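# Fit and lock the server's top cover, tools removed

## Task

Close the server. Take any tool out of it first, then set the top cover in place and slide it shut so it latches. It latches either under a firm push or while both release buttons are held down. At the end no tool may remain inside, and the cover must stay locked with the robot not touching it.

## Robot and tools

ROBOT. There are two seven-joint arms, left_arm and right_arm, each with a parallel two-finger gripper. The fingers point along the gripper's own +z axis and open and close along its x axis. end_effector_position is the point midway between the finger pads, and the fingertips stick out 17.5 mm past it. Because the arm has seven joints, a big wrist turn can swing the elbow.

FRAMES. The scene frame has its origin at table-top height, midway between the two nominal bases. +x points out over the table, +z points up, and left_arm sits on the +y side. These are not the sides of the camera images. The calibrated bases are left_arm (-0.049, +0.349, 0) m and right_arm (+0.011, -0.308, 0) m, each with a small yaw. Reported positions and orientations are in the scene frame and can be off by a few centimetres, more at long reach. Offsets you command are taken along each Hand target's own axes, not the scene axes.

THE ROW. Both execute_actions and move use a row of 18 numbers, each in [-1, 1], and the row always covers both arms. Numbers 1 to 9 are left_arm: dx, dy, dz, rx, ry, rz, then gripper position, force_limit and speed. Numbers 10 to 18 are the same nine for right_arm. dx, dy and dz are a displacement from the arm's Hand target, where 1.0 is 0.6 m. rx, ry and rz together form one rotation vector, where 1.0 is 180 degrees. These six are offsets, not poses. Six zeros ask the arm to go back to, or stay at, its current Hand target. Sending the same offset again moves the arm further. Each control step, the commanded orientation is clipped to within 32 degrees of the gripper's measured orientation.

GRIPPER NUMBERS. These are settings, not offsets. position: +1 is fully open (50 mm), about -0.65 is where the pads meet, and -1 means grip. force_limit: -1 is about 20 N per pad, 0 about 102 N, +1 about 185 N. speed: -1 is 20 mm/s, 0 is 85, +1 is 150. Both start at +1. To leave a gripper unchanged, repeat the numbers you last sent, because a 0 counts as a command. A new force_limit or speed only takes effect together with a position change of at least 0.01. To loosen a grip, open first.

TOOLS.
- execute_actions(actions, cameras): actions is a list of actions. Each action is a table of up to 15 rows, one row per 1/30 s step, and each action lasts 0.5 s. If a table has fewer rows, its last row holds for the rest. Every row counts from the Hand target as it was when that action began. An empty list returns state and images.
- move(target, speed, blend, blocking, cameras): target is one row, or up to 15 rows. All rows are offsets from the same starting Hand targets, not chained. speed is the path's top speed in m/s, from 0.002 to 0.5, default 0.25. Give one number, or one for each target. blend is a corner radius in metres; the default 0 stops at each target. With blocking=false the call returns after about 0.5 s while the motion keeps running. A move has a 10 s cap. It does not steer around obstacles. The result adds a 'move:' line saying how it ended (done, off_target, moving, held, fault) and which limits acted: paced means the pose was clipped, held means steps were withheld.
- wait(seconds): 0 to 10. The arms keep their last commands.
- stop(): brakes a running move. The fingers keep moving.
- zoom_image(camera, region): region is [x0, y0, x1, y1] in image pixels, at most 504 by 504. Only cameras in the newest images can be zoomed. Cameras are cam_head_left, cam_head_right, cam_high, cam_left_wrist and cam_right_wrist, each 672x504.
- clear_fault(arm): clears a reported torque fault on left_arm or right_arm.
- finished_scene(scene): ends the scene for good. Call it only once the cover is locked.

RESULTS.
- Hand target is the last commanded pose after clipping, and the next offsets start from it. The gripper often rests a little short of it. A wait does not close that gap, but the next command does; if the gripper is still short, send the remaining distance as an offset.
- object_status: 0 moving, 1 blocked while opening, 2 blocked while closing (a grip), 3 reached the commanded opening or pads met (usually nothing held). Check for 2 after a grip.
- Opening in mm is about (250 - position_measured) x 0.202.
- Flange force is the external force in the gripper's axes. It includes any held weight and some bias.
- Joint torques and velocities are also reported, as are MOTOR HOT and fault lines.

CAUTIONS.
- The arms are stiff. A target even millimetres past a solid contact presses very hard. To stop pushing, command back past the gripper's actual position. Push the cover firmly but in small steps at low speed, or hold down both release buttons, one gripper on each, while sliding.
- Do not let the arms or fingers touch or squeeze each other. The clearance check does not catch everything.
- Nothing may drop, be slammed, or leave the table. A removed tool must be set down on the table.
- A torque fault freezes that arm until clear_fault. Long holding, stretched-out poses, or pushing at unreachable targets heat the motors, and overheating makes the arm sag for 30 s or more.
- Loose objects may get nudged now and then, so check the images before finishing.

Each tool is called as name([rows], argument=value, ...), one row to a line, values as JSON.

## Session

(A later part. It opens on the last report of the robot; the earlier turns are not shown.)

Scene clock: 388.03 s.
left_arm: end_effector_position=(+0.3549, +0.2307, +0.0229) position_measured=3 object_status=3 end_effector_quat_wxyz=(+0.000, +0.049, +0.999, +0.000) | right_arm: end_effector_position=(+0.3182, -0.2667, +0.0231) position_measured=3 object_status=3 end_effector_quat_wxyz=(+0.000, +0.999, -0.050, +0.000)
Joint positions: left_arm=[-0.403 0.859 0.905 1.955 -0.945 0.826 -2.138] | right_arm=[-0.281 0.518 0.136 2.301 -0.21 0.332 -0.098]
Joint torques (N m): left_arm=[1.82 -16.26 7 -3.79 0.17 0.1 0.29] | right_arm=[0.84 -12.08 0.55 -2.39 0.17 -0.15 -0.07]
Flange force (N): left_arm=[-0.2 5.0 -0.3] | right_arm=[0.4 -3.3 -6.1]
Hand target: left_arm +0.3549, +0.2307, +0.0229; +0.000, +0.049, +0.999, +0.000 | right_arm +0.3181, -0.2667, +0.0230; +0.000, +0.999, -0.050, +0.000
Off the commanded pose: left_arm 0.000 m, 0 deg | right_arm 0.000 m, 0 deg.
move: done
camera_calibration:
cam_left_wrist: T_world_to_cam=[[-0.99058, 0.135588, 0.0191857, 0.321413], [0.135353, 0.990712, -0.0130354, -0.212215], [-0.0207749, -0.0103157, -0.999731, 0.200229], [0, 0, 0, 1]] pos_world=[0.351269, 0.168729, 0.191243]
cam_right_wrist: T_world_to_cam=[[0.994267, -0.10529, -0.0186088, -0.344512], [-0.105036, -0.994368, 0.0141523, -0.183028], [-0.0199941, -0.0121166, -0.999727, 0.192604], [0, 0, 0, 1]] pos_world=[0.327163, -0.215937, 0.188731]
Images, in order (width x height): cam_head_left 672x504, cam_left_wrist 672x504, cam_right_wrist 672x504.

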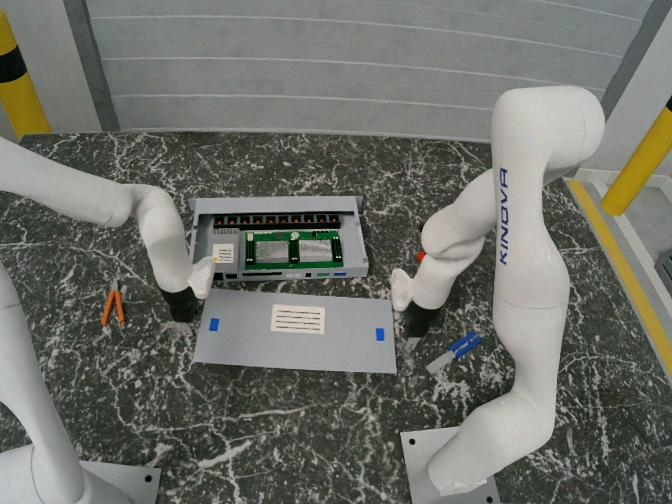

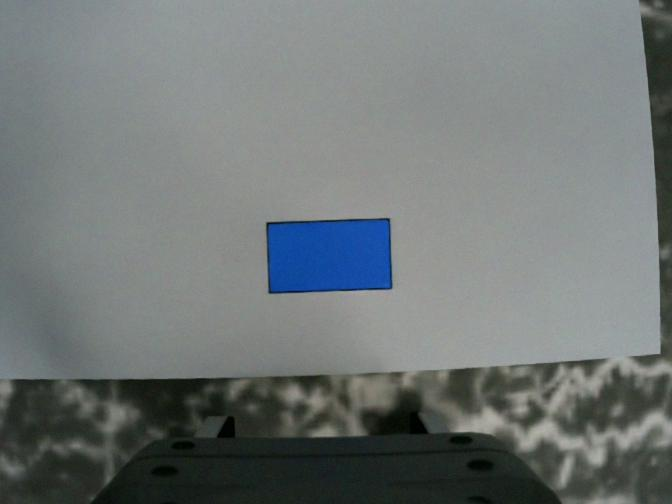

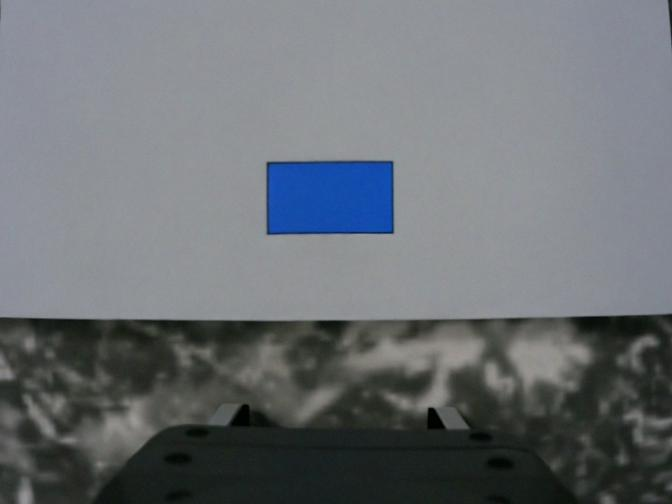

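move(target=[0,-0.02,0,0,0,0,1,1,1,0,-0.03,0,0,0,0,1,0,0], speed=0.06, cameras=["cam_left_wrist","cam_right_wrist"])

Scene clock: 402.50 s.
left_arm: end_effector_position=(+0.3537, +0.2188, +0.0229) position_measured=3 object_status=3 end_effector_quat_wxyz=(+0.000, +0.049, +0.999, +0.000) | right_arm: end_effector_position=(+0.3199, -0.2488, +0.0231) position_measured=3 object_status=3 end_effector_quat_wxyz=(+0.000, +0.999, -0.050, +0.000)
Joint positions: left_arm=[-0.373 0.862 0.903 1.947 -0.942 0.829 -2.116] | right_arm=[-0.342 0.524 0.145 2.287 -0.219 0.342 -0.144]
Joint torques (N m): left_arm=[1.8 -16.39 7.08 -3.8 0.16 0.08 0.26] | right_arm=[0.81 -12.35 0.57 -2.41 0.16 -0.16 -0.09]
Flange force (N): left_arm=[-0.4 4.9 -0.1] | right_arm=[0.6 -3.2 -5.8]
Hand target: left_arm +0.3537, +0.2188, +0.0229; +0.000, +0.049, +0.999, +0.000 | right_arm +0.3199, -0.2488, +0.0231; +0.000, +0.999, -0.050, +0.000
Off the commanded pose: left_arm 0.000 m, 0 deg | right_arm 0.000 m, 0 deg.
move: done
camera_calibration:
cam_left_wrist: T_world_to_cam=[[-0.990566, 0.135686, 0.0191852, 0.321831], [0.135452, 0.990698, -0.0130378, -0.200195], [-0.0207758, -0.0103161, -0.999731, 0.200081], [0, 0, 0, 1]] pos_world=[0.350069, 0.156729, 0.191243]
cam_right_wrist: T_world_to_cam=[[0.994255, -0.10539, -0.0187073, -0.344414], [-0.105134, -0.994357, 0.0141633, -0.165008], [-0.0200944, -0.0121151, -0.999725, 0.19289], [0, 0, 0, 1]] pos_world=[0.328963, -0.198038, 0.188731]
Images, in order (width x height): cam_left_wrist 672x504, cam_right_wrist 672x504.

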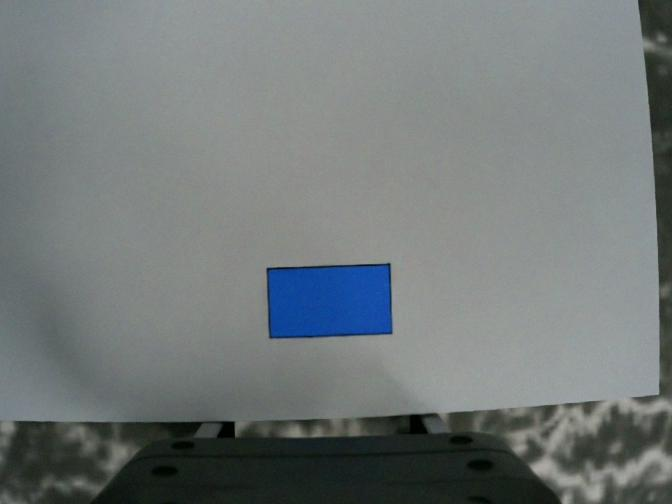

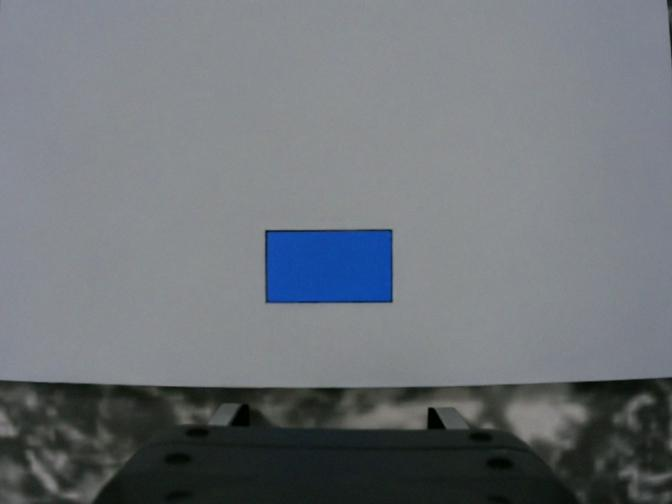

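move(target=[0,-0.0033,0,0,0,0,1,1,1,0,-0.0083,0,0,0,0,1,0,0], speed=0.03)

move(target=[0,-0.0025,0,0,0,0,1,1,1,0,-0.0025,0,0,0,0,1,0,0], speed=0.02)

move(target=[0,-0.0025,0,0,0,0,1,1,1,0,-0.0025,0,0,0,0,1,0,0], speed=0.02, cameras=["cam_left_wrist","cam_right_wrist"])

Scene clock: 408.80 s.
left_arm: end_effector_position=(+0.3536, +0.2168, +0.0229) position_measured=3 object_status=3 end_effector_quat_wxyz=(+0.000, +0.049, +0.999, +0.000) | right_arm: end_effector_position=(+0.3204, -0.2439, +0.0231) position_measured=3 object_status=3 end_effector_quat_wxyz=(+0.000, +0.999, -0.050, +0.000)
Joint positions: left_arm=[-0.368 0.862 0.903 1.945 -0.941 0.83 -2.112] | right_arm=[-0.359 0.525 0.148 2.282 -0.222 0.345 -0.157]
Joint torques (N m): left_arm=[2.51 -15.97 7.74 -3.63 0.37 -0.32 0.26] | right_arm=[0.8 -12.35 0.57 -2.42 0.18 -0.19 -0.06]
Flange force (N): left_arm=[-0.8 6.5 -0.8] | right_arm=[0.6 -3.2 -6.1]
Hand target: left_arm +0.3536, +0.2168, +0.0229; +0.000, +0.049, +0.999, +0.000 | right_arm +0.3204, -0.2438, +0.0231; +0.000, +0.999, -0.050, +0.000
Off the commanded pose: left_arm 0.000 m, 0 deg | right_arm 0.000 m, 0 deg.
move: done

Scene clock: 409.50 s.
left_arm: end_effector_position=(+0.3534, +0.2154, +0.0229) position_measured=3 object_status=3 end_effector_quat_wxyz=(+0.000, +0.049, +0.999, +0.000) | right_arm: end_effector_position=(+0.3205, -0.2424, +0.0231) position_measured=3 object_status=3 end_effector_quat_wxyz=(+0.000, +0.999, -0.050, +0.000)
Joint positions: left_arm=[-0.364 0.862 0.902 1.944 -0.941 0.83 -2.109] | right_arm=[-0.364 0.526 0.149 2.281 -0.222 0.346 -0.16]
Joint torques (N m): left_arm=[9.49 -12.07 14.1 -2.45 2.32 -4.35 -0.29] | right_arm=[-4.66 -12.61 -6.85 -6.79 -2.81 -1.66 -0.73]
Flange force (N): left_arm=[-2.3 21.6 -5.7] | right_arm=[0.1 17.1 -15.2]
Hand target: left_arm +0.3534, +0.2153, +0.0229; +0.000, +0.049, +0.999, +0.000 | right_arm +0.3206, -0.2424, +0.0231; +0.000, +0.999, -0.050, +0.000
Off the commanded pose: left_arm 0.000 m, 0 deg | right_arm 0.000 m, 0 deg.
move: done

Scene clock: 410.20 s.
left_arm: end_effector_position=(+0.3533, +0.2139, +0.0229) position_measured=3 object_status=3 end_effector_quat_wxyz=(+0.000, +0.049, +0.999, +0.000) | right_arm: end_effector_position=(+0.3207, -0.2409, +0.0231) position_measured=3 object_status=3 end_effector_quat_wxyz=(+0.000, +0.999, -0.050, +0.000)
Joint positions: left_arm=[-0.36 0.863 0.902 1.943 -0.941 0.831 -2.106] | right_arm=[-0.369 0.527 0.149 2.28 -0.223 0.348 -0.164]
Joint torques (N m): left_arm=[19.55 -7.02 23.61 -1.12 5.1 -10.27 -1] | right_arm=[-10.86 -13.3 -15.4 -12.88 -6.27 -3.96 -1.55]
Flange force (N): left_arm=[-4.6 43.7 -11.5] | right_arm=[-1.7 40.9 -26.2]
Hand target: left_arm +0.3533, +0.2138, +0.0229; +0.000, +0.049, +0.999, +0.000 | right_arm +0.3207, -0.2409, +0.0231; +0.000, +0.999, -0.050, +0.000
Off the commanded pose: left_arm 0.000 m, 0 deg | right_arm 0.000 m, 0 deg.
move: done
camera_calibration:
cam_left_wrist: T_world_to_cam=[[-0.990593, 0.135485, 0.0192133, 0.322025], [0.135255, 0.990728, -0.0128348, -0.195348], [-0.0207741, -0.0101153, -0.999733, 0.199889], [0, 0, 0, 1]] pos_world=[0.34957, 0.151929, 0.191141]
cam_right_wrist: T_world_to_cam=[[0.994243, -0.105492, -0.0187952, -0.344275], [-0.105233, -0.994345, 0.0142737, -0.157065], [-0.0201947, -0.0122137, -0.999721, 0.193013], [0, 0, 0, 1]] pos_world=[0.329662, -0.190138, 0.188731]
Images, in order (width x height): cam_left_wrist 672x504, cam_right_wrist 672x504.

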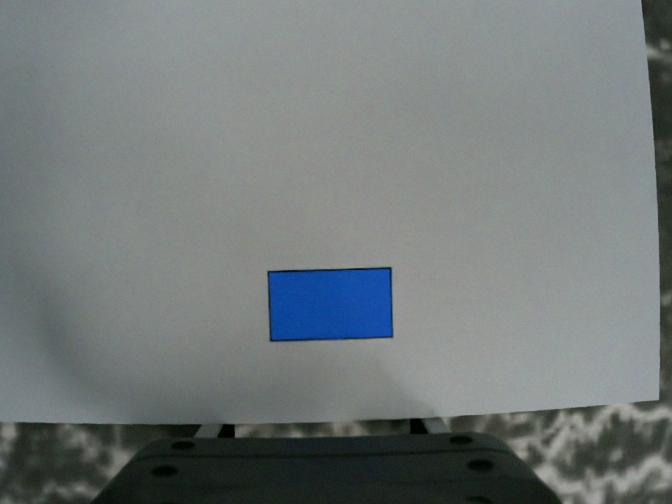

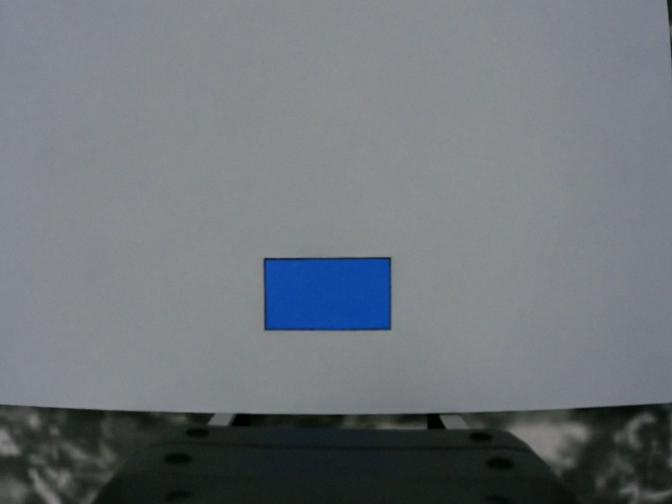

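move(target=[0,0,-0.02,0,0,0,1,1,1,0,0,-0.02,0,0,0,1,0,0], speed=0.04, cameras=["cam_left_wrist","cam_right_wrist","cam_head_left"])

Scene clock: 415.17 s.
left_arm: end_effector_position=(+0.3533, +0.2138, +0.0349) position_measured=3 object_status=3 end_effector_quat_wxyz=(+0.000, +0.049, +0.999, +0.000) | right_arm: end_effector_position=(+0.3207, -0.2409, +0.0351) position_measured=3 object_status=3 end_effector_quat_wxyz=(+0.000, +0.999, -0.050, +0.000)
Joint positions: left_arm=[-0.374 0.843 0.926 1.936 -0.913 0.855 -2.127] | right_arm=[-0.384 0.492 0.168 2.271 -0.211 0.391 -0.175]
Joint torques (N m): left_arm=[20.37 -12.29 27.47 -3.33 5.7 -10.65 -1.07] | right_arm=[-9.28 -19.38 -12.54 -15.37 -6.19 -4.05 -1.45]
Flange force (N): left_arm=[-6.3 45.0 5.0] | right_arm=[-4.7 36.4 -3.3]
Hand target: left_arm +0.3533, +0.2138, +0.0349; +0.000, +0.049, +0.999, +0.000 | right_arm +0.3207, -0.2409, +0.0351; +0.000, +0.999, -0.050, +0.000
Off the commanded pose: left_arm 0.000 m, 0 deg | right_arm 0.000 m, 0 deg.
move: done
camera_calibration:
cam_left_wrist: T_world_to_cam=[[-0.990564, 0.135686, 0.0192842, 0.32175], [0.13545, 0.990698, -0.0130513, -0.195113], [-0.0208757, -0.0103161, -0.999729, 0.212051], [0, 0, 0, 1]] pos_world=[0.349569, 0.151829, 0.203243]
cam_right_wrist: T_world_to_cam=[[0.994255, -0.105391, -0.0187073, -0.344053], [-0.105135, -0.994357, 0.0141633, -0.157249], [-0.0200944, -0.0121151, -0.999725, 0.204996], [0, 0, 0, 1]] pos_world=[0.329663, -0.190138, 0.200731]
Images, in order (width x height): cam_head_left 672x504, cam_left_wrist 672x504, cam_right_wrist 672x504.

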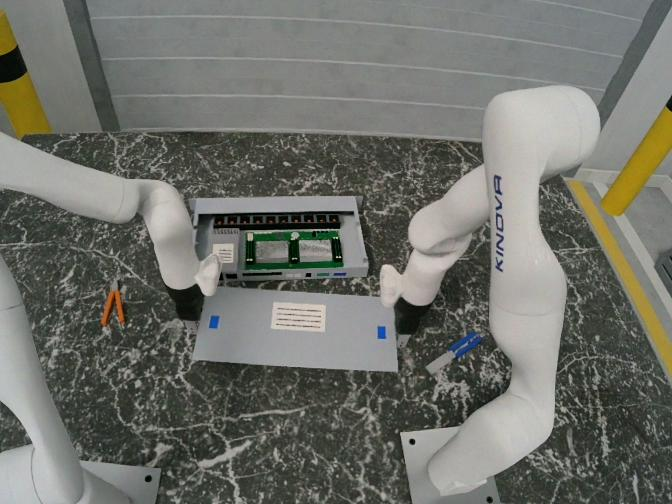

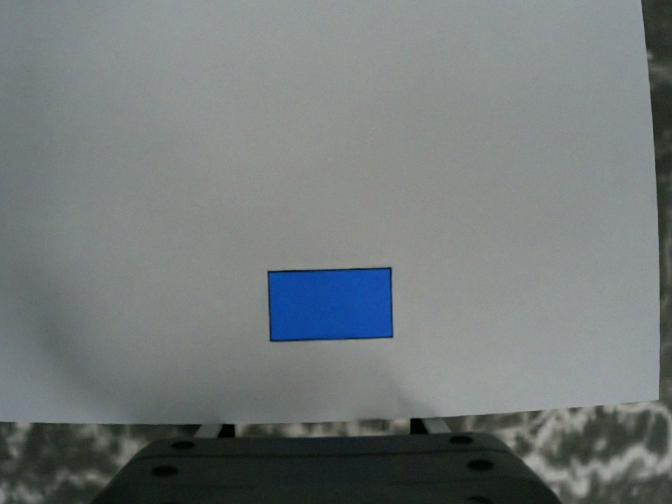

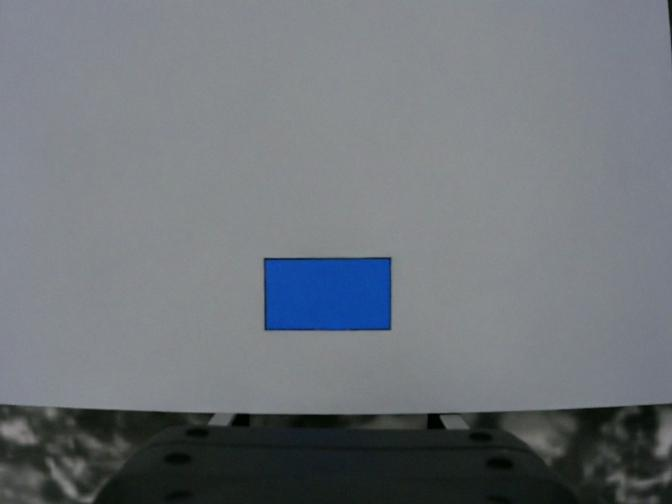

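move(target=[0,0,-0.0835,0,0,0,1,1,1,0,0,-0.0835,0,0,0,1,0,0], speed=0.08)

Scene clock: 458.40 s.
left_arm: end_effector_position=(+0.3533, +0.2138, +0.0850) position_measured=3 object_status=3 end_effector_quat_wxyz=(+0.000, +0.049, +0.999, +0.000) | right_arm: end_effector_position=(+0.3207, -0.2409, +0.0851) position_measured=3 object_status=3 end_effector_quat_wxyz=(+0.000, +0.999, -0.049, +0.000)
Joint positions: left_arm=[-0.429 0.765 1.022 1.895 -0.804 0.962 -2.207] | right_arm=[-0.439 0.358 0.231 2.222 -0.15 0.575 -0.231]
Joint torques (N m): left_arm=[20.83 -11.8 27.12 -5.26 7.2 -10.17 -1.11] | right_arm=[-9.64 -17.59 -11.69 -16.91 -8.39 -4.88 -1.5]
Flange force (N): left_arm=[-6.2 45.9 4.7] | right_arm=[-6.0 38.9 -2.2]
Hand target: left_arm +0.3533, +0.2138, +0.0850; +0.000, +0.049, +0.999, +0.000 | right_arm +0.3207, -0.2409, +0.0852; +0.000, +0.999, -0.049, +0.000
Off the commanded pose: left_arm 0.000 m, 0 deg | right_arm 0.000 m, 0 deg.
move: done

move(target=[-0.1504,0.0527,0,0,0,-0.021,1,1,1,0.2006,-0.056,0,0,0,-0.021,1,0,0], speed=0.08)

Scene clock: 465.30 s.
left_arm: end_effector_position=(+0.4462, +0.2364, +0.0849) position_measured=3 object_status=3 end_effector_quat_wxyz=(+0.000, +0.016, +1.000, +0.000) | right_arm: end_effector_position=(+0.4438, -0.2194, +0.0852) position_measured=3 object_status=3 end_effector_quat_wxyz=(+0.000, +1.000, -0.017, +0.000)
Joint positions: left_arm=[-0.415 0.89 0.976 1.596 -0.806 1.104 -2.342] | right_arm=[-0.365 0.565 0.207 1.822 -0.159 0.77 -0.143]
Joint torques (N m): left_arm=[20.25 -17.16 25.73 -3.69 7.53 -7.18 -0.88] | right_arm=[-12.02 -21.62 -13.34 -14.23 -8.54 -3.06 -1.24]
Flange force (N): left_arm=[-4.4 37.8 4.1] | right_arm=[-4.0 31.6 -0.6]
Hand target: left_arm +0.4462, +0.2364, +0.0850; +0.000, +0.016, +1.000, +0.000 | right_arm +0.4438, -0.2194, +0.0852; +0.000, +1.000, -0.017, +0.000
Off the commanded pose: left_arm 0.000 m, 0 deg | right_arm 0.000 m, 0 deg.
move: done

move(target=[-0.1535,0.0407,0,0,0,-0.021,1,1,1,0.2038,-0.0452,0,0,0,-0.021,1,0,0], speed=0.08, cameras=["all"])

Scene clock: 472.13 s.
left_arm: end_effector_position=(+0.5390, +0.2579, +0.0849) position_measured=3 object_status=3 end_effector_quat_wxyz=(+0.000, -0.017, +1.000, +0.000) | right_arm: end_effector_position=(+0.5669, -0.1963, +0.0853) position_measured=3 object_status=3 end_effector_quat_wxyz=(+0.000, +1.000, +0.016, +0.000)
Joint positions: left_arm=[-0.351 1.029 0.937 1.223 -0.81 1.266 -2.482] | right_arm=[-0.308 0.797 0.19 1.339 -0.16 1.02 -0.093]
Joint torques (N m): left_arm=[21.9 -22.58 25.1 -2.62 8.59 -5.49 -0.8] | right_arm=[-15.34 -26.49 -14.6 -13.8 -9.57 -2.33 -1.17]
Flange force (N): left_arm=[-3.4 35.3 3.8] | right_arm=[-3.1 29.8 0.4]
Hand target: left_arm +0.5390, +0.2579, +0.0849; +0.000, -0.017, +1.000, +0.000 | right_arm +0.5669, -0.1963, +0.0853; +0.000, +1.000, +0.016, +0.000
Off the commanded pose: left_arm 0.000 m, 0 deg | right_arm 0.000 m, 0 deg.
move: done
camera_calibration:
cam_left_wrist: T_world_to_cam=[[-0.999808, 0.00417337, 0.0191364, 0.537782], [0.00392657, 0.999909, -0.0129165, -0.194786], [-0.0191886, -0.0128389, -0.999733, 0.26612], [0, 0, 0, 1]] pos_world=[0.54355, 0.195941, 0.253242]
cam_right_wrist: T_world_to_cam=[[0.999479, 0.0264137, -0.018542, -0.560277], [0.0266789, -0.999543, 0.0142088, -0.163457], [-0.0181582, -0.0146961, -0.999727, 0.259168], [0, 0, 0, 1]] pos_world=[0.569052, -0.144775, 0.251031]

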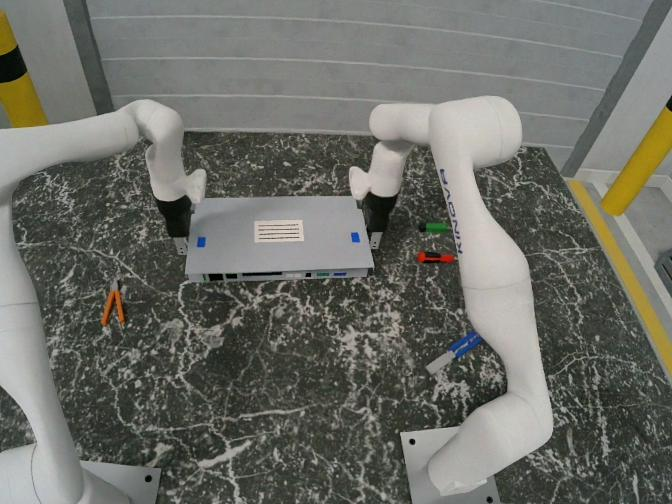

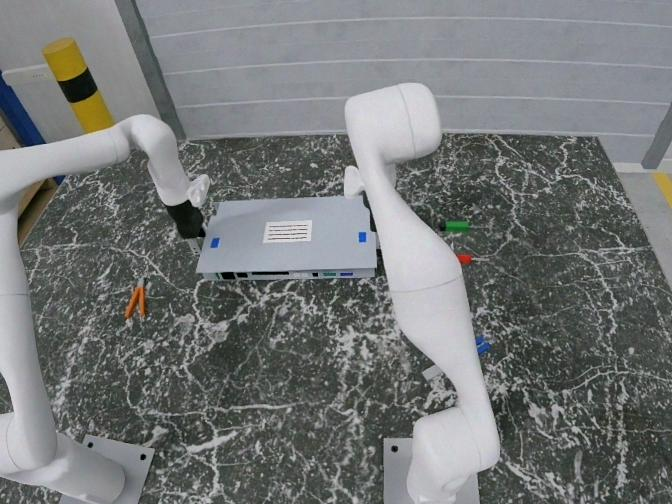

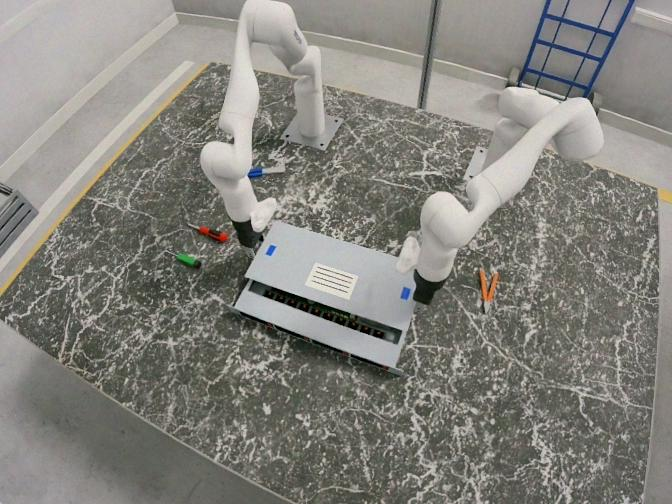

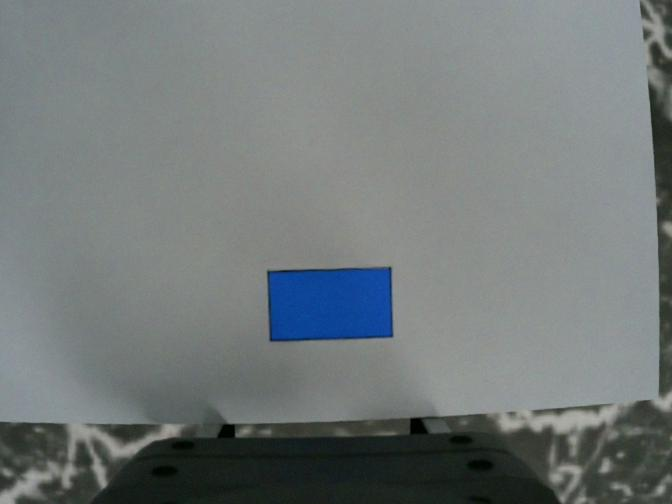

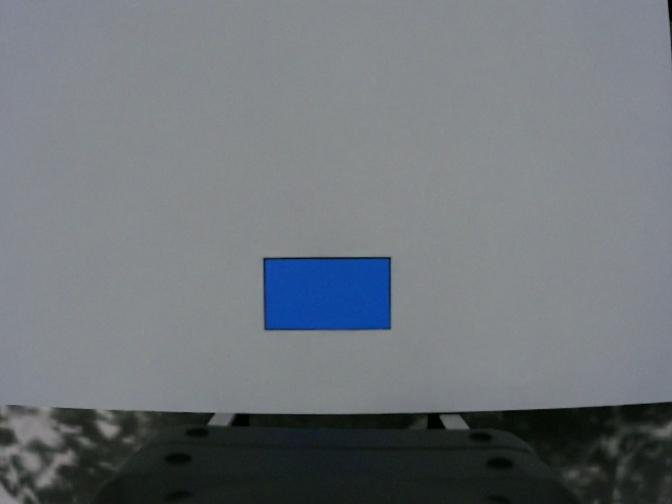

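Excellent. Zoom to check alignment.

zoom_image(camera="cam_head_left", region=[170, 185, 390, 300])

zoom_image(camera="cam_head_right", region=[180, 185, 400, 300])

zoom_image(camera="cam_high", region=[220, 215, 440, 385])

Scaled by 2.291 from the camera's 672x504 image, which has a finer 960x720 frame.

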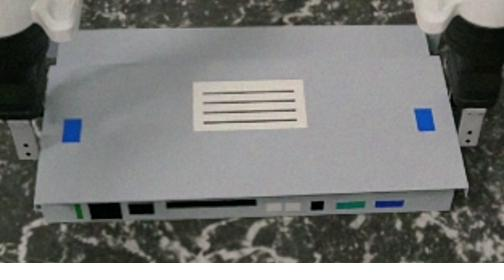

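Scaled by 2.291 from the camera's 672x504 image, which has a finer 960x720 frame.

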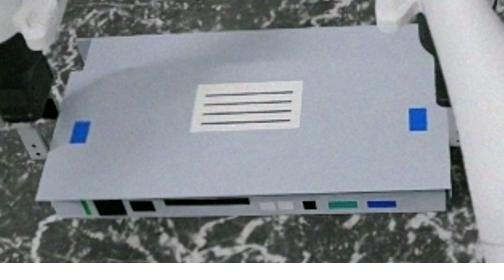

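Scaled by 2.291 from the camera's 672x504 image, which has a finer 960x720 frame.

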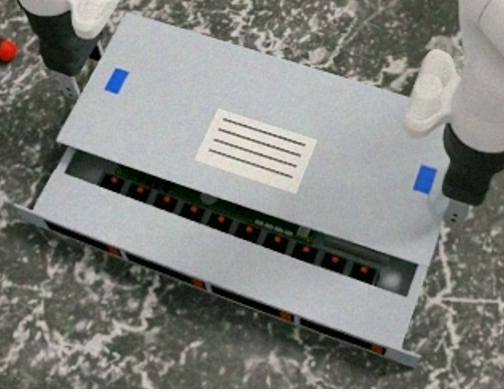

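move(target=[0,0.0058,0.02,0,0,0,1,1,1,0,-0.0058,0.02,0,0,0,1,0,0], speed=0.05, cameras=["all"])

zoom_image(camera="cam_head_left", region=[176, 255, 236, 300])

zoom_image(camera="cam_head_left", region=[330, 245, 390, 290])

zoom_image(camera="cam_head_right", region=[185, 250, 245, 295])

zoom_image(camera="cam_high", region=[225, 260, 305, 320])

zoom_image(camera="cam_high", region=[360, 300, 440, 360])

Scene clock: 525.50 s.
left_arm: end_effector_position=(+0.5389, +0.2614, +0.0729) position_measured=3 object_status=3 end_effector_quat_wxyz=(+0.000, -0.017, +1.000, +0.000) | right_arm: end_effector_position=(+0.5668, -0.1928, +0.0733) position_measured=3 object_status=3 end_effector_quat_wxyz=(+0.000, +1.000, +0.016, +0.000)
Joint positions: left_arm=[-0.357 1.043 0.929 1.238 -0.821 1.242 -2.479] | right_arm=[-0.313 0.814 0.187 1.348 -0.163 0.994 -0.097]
Joint torques (N m): left_arm=[21.57 -22.44 25.15 -2.38 8.34 -5.46 -0.76] | right_arm=[-15.15 -26.75 -14.59 -13.77 -9.35 -2.35 -1.16]
Flange force (N): left_arm=[-3.4 34.8 3.8] | right_arm=[-3.1 29.4 0.4]
Hand target: left_arm +0.5389, +0.2614, +0.0729; +0.000, -0.017, +1.000, +0.000 | right_arm +0.5668, -0.1928, +0.0733; +0.000, +1.000, +0.016, +0.000
Off the commanded pose: left_arm 0.000 m, 0 deg | right_arm 0.000 m, 0 deg.
move: done
camera_calibration:
cam_left_wrist: T_world_to_cam=[[-0.999808, 0.00417337, 0.0191364, 0.537797], [0.00392657, 0.999909, -0.0129165, -0.19844], [-0.0191886, -0.0128389, -0.999733, 0.254165], [0, 0, 0, 1]] pos_world=[0.54335, 0.199441, 0.241242]
cam_right_wrist: T_world_to_cam=[[0.999475, 0.0265125, -0.0186429, -0.560452], [0.0267792, -0.99954, 0.0142057, -0.159841], [-0.0182577, -0.0146975, -0.999725, 0.247277], [0, 0, 0, 1]] pos_world=[0.568952, -0.141274, 0.239031]

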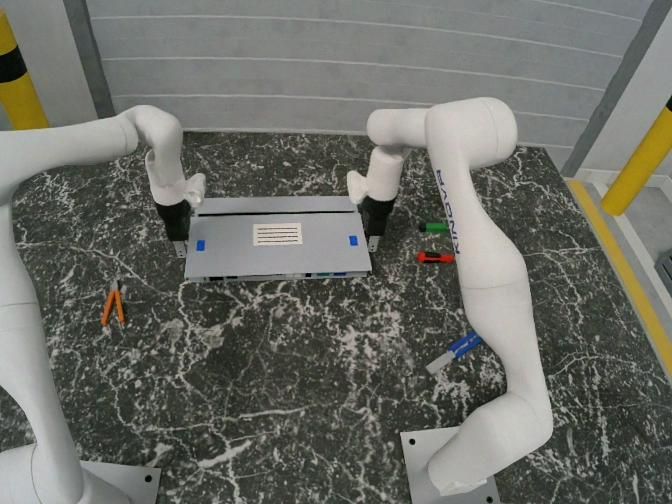

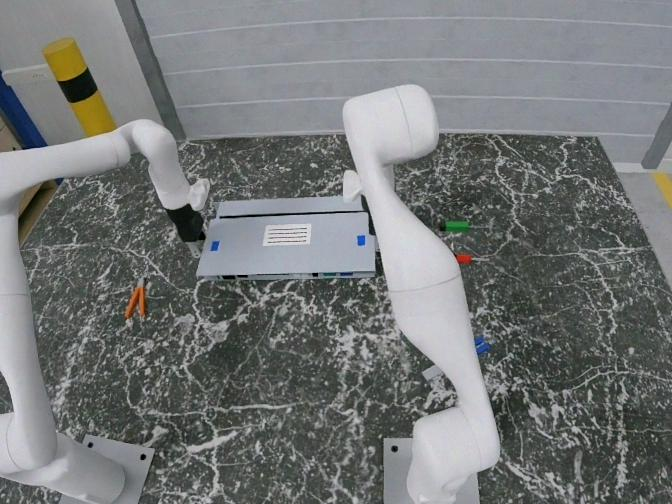

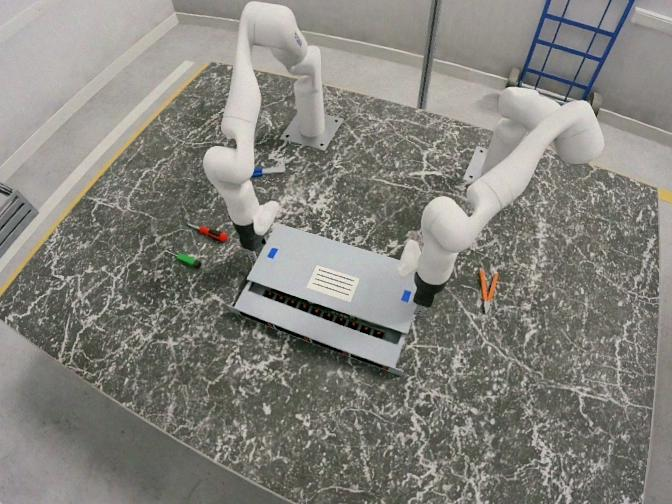

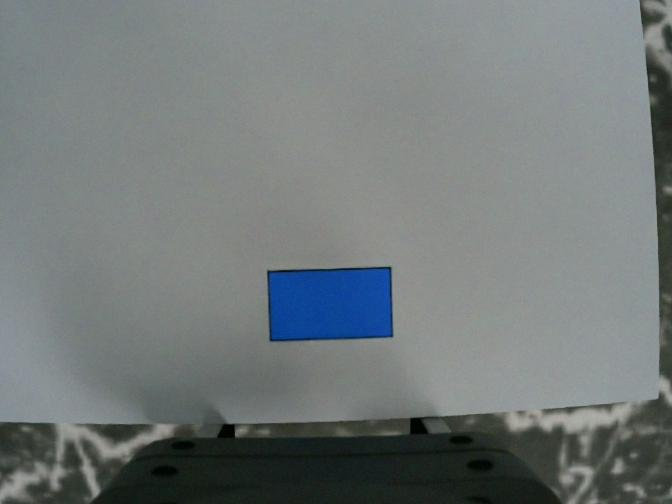

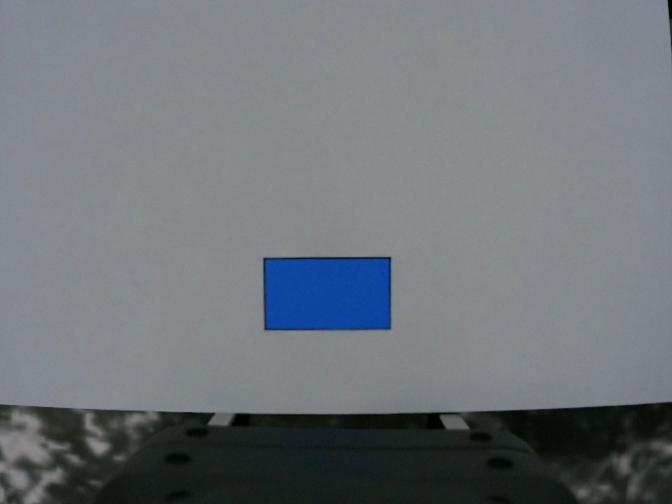

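Scaled by 8.400 from the camera's 672x504 image, which has a finer 960x720 frame.

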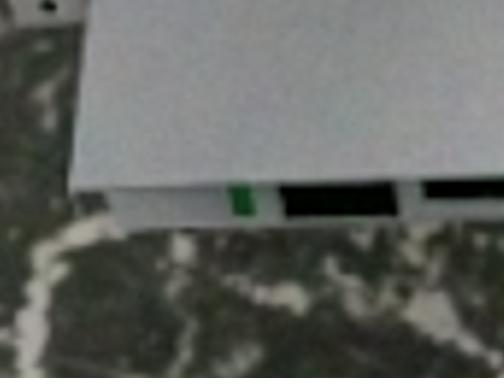

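Scaled by 8.400 from the camera's 672x504 image, which has a finer 960x720 frame.

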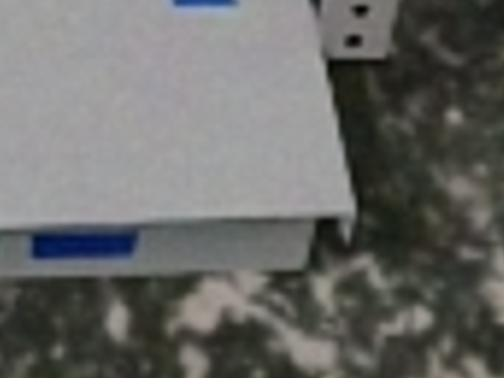

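Scaled by 8.400 from the camera's 672x504 image, which has a finer 960x720 frame.

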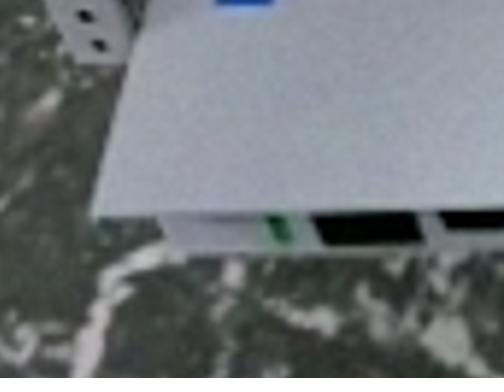

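Scaled by 6.300 from the camera's 672x504 image, which has a finer 960x720 frame.

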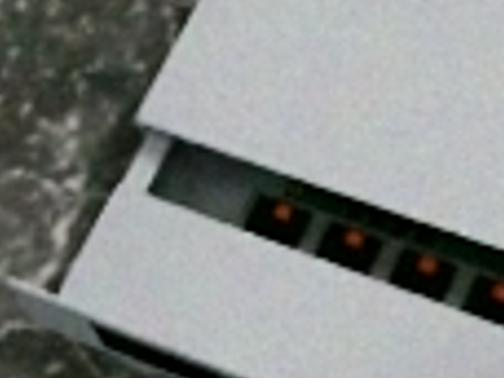

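Scaled by 6.300 from the camera's 672x504 image, which has a finer 960x720 frame.

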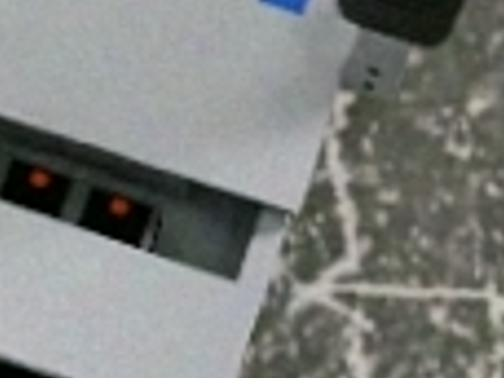

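move(target=[-0.0043,0,0.005,0,0,0.0036,1,1,1,-0.0043,0,0.005,0,0,0.0036,1,0,0], speed=0.03)

move(target=[0,0,0.0067,0,0,0,1,1,1,0,0,0.0067,0,0,0,1,0,0], speed=0.02, cameras=["cam_high","cam_head_left","cam_head_right"])

zoom_image(camera="cam_head_left", region=[330, 245, 390, 290])

zoom_image(camera="cam_head_left", region=[176, 255, 236, 300])

zoom_image(camera="cam_high", region=[225, 260, 305, 320])

zoom_image(camera="cam_high", region=[360, 300, 440, 360])

Scene clock: 569.30 s.
left_arm: end_effector_position=(+0.5415, +0.2615, +0.0699) position_measured=3 object_status=3 end_effector_quat_wxyz=(+0.000, -0.011, +1.000, +0.000) | right_arm: end_effector_position=(+0.5642, -0.1929, +0.0703) position_measured=3 object_status=3 end_effector_quat_wxyz=(+0.000, +1.000, +0.011, +0.000)
Joint positions: left_arm=[-0.354 1.051 0.929 1.229 -0.826 1.242 -2.492] | right_arm=[-0.316 0.813 0.189 1.362 -0.165 0.981 -0.107]
Joint torques (N m): left_arm=[21.55 -22.58 24.97 -2.16 8.4 -5.29 -0.74] | right_arm=[-14.83 -26.7 -14.25 -13.92 -9.15 -2.41 -1.12]
Flange force (N): left_arm=[-3.3 34.7 4.0] | right_arm=[-3.5 29.1 0.4]
Hand target: left_arm +0.5415, +0.2615, +0.0699; +0.000, -0.011, +1.000, +0.000 | right_arm +0.5642, -0.1929, +0.0703; +0.000, +1.000, +0.011, +0.000
Off the commanded pose: left_arm 0.000 m, 0 deg | right_arm 0.000 m, 0 deg.
move: done

Scene clock: 570.00 s.
left_arm: end_effector_position=(+0.5415, +0.2615, +0.0659) position_measured=3 object_status=3 end_effector_quat_wxyz=(+0.000, -0.011, +1.000, +0.000) | right_arm: end_effector_position=(+0.5642, -0.1929, +0.0663) position_measured=3 object_status=3 end_effector_quat_wxyz=(+0.000, +1.000, +0.011, +0.000)
Joint positions: left_arm=[-0.354 1.056 0.926 1.233 -0.829 1.235 -2.489] | right_arm=[-0.316 0.818 0.188 1.366 -0.167 0.972 -0.105]
Joint torques (N m): left_arm=[21.19 -22.44 24.64 -2.05 8.16 -5.11 -0.76] | right_arm=[-15.28 -26.93 -14.8 -14.27 -9.42 -2.6 -1.2]
Flange force (N): left_arm=[-3.1 34.1 3.7] | right_arm=[-4.0 30.1 0.3]
Hand target: left_arm +0.5415, +0.2615, +0.0659; +0.000, -0.011, +1.000, +0.000 | right_arm +0.5642, -0.1929, +0.0663; +0.000, +1.000, +0.011, +0.000
Off the commanded pose: left_arm 0.000 m, 0 deg | right_arm 0.000 m, 0 deg.
move: done
Images, in order (width x height): cam_head_left 672x504, cam_head_right 672x504, cam_high 672x504.

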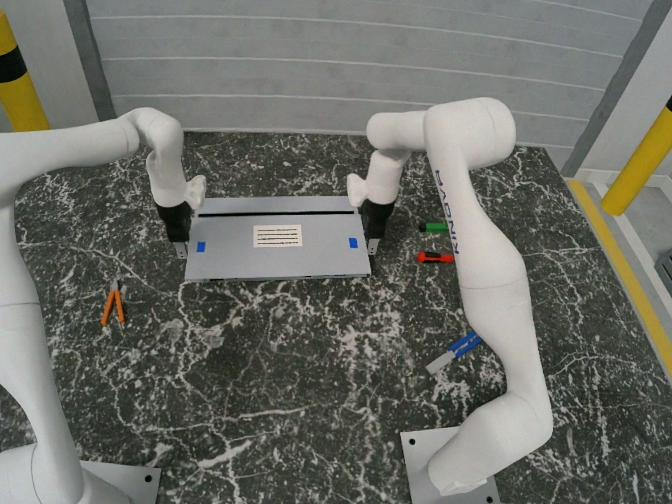

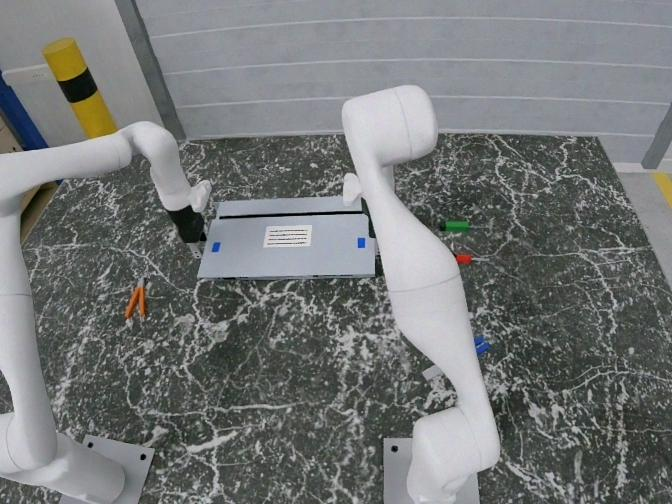

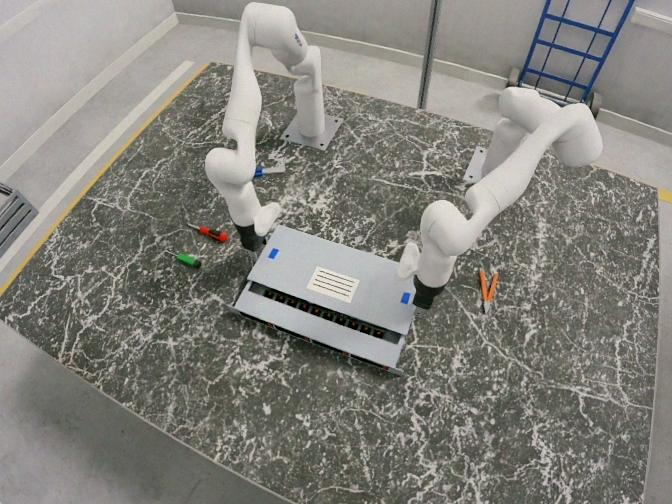

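Scaled by 8.400 from the camera's 672x504 image, which has a finer 960x720 frame.

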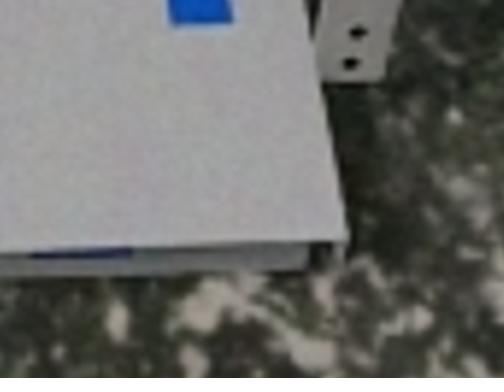

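Scaled by 8.400 from the camera's 672x504 image, which has a finer 960x720 frame.

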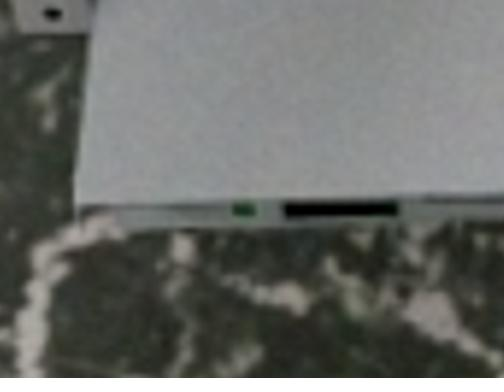

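Scaled by 6.300 from the camera's 672x504 image, which has a finer 960x720 frame.

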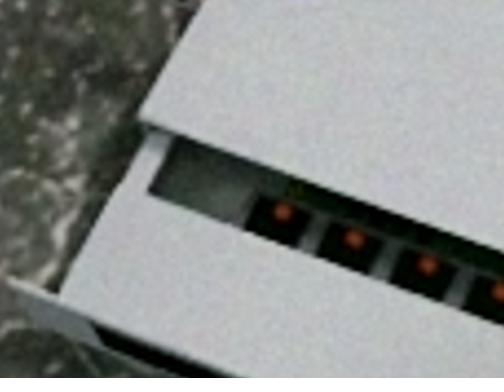

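Scaled by 6.300 from the camera's 672x504 image, which has a finer 960x720 frame.

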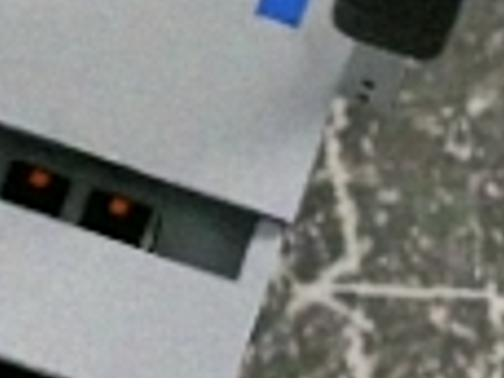

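move(target=[0,0,0.0067,0,0,0,1,1,1,0,0,0.0067,0,0,0,1,0,0], speed=0.02)

move(target=[0,0,0.005,0,0,0,1,1,1,0,0,0.005,0,0,0,1,0,0], speed=0.02)

Scene clock: 574.23 s.
left_arm: end_effector_position=(+0.5415, +0.2615, +0.0619) position_measured=3 object_status=3 end_effector_quat_wxyz=(+0.000, -0.011, +1.000, +0.000) | right_arm: end_effector_position=(+0.5642, -0.1929, +0.0623) position_measured=3 object_status=3 end_effector_quat_wxyz=(+0.000, +1.000, +0.011, +0.000)
Joint positions: left_arm=[-0.353 1.061 0.923 1.236 -0.833 1.228 -2.487] | right_arm=[-0.315 0.824 0.188 1.369 -0.168 0.964 -0.104]
Joint torques (N m): left_arm=[21.08 -21.97 24.41 -1.6 8.13 -5.04 -0.75] | right_arm=[-15.24 -26.83 -14.72 -14.14 -9.26 -2.55 -1.17]
Flange force (N): left_arm=[-4.0 33.8 2.9] | right_arm=[-4.0 30.0 0.1]
Hand target: left_arm +0.5415, +0.2615, +0.0619; +0.000, -0.011, +1.000, +0.000 | right_arm +0.5642, -0.1929, +0.0623; +0.000, +1.000, +0.011, +0.000
Off the commanded pose: left_arm 0.000 m, 0 deg | right_arm 0.000 m, 0 deg.
move: done

Scene clock: 574.93 s.
left_arm: end_effector_position=(+0.5415, +0.2615, +0.0589) position_measured=3 object_status=3 end_effector_quat_wxyz=(+0.000, -0.011, +1.000, +0.000) | right_arm: end_effector_position=(+0.5642, -0.1929, +0.0593) position_measured=3 object_status=3 end_effector_quat_wxyz=(+0.000, +1.000, +0.011, +0.000)
Joint positions: left_arm=[-0.353 1.065 0.921 1.239 -0.835 1.222 -2.485] | right_arm=[-0.315 0.828 0.187 1.372 -0.169 0.957 -0.104]
Joint torques (N m): left_arm=[20.9 -22.13 24.37 -1.26 8.21 -4.62 -0.71] | right_arm=[-15.58 -21.9 -15.47 -13.12 -9.44 -3.78 -1.22]
Flange force (N): left_arm=[-5.0 33.3 3.7] | right_arm=[-6.3 31.2 -10.6]
Hand target: left_arm +0.5415, +0.2615, +0.0589; +0.000, -0.011, +1.000, +0.000 | right_arm +0.5642, -0.1929, +0.0593; +0.000, +1.000, +0.011, +0.000
Off the commanded pose: left_arm 0.000 m, 0 deg | right_arm 0.000 m, 0 deg.
move: done


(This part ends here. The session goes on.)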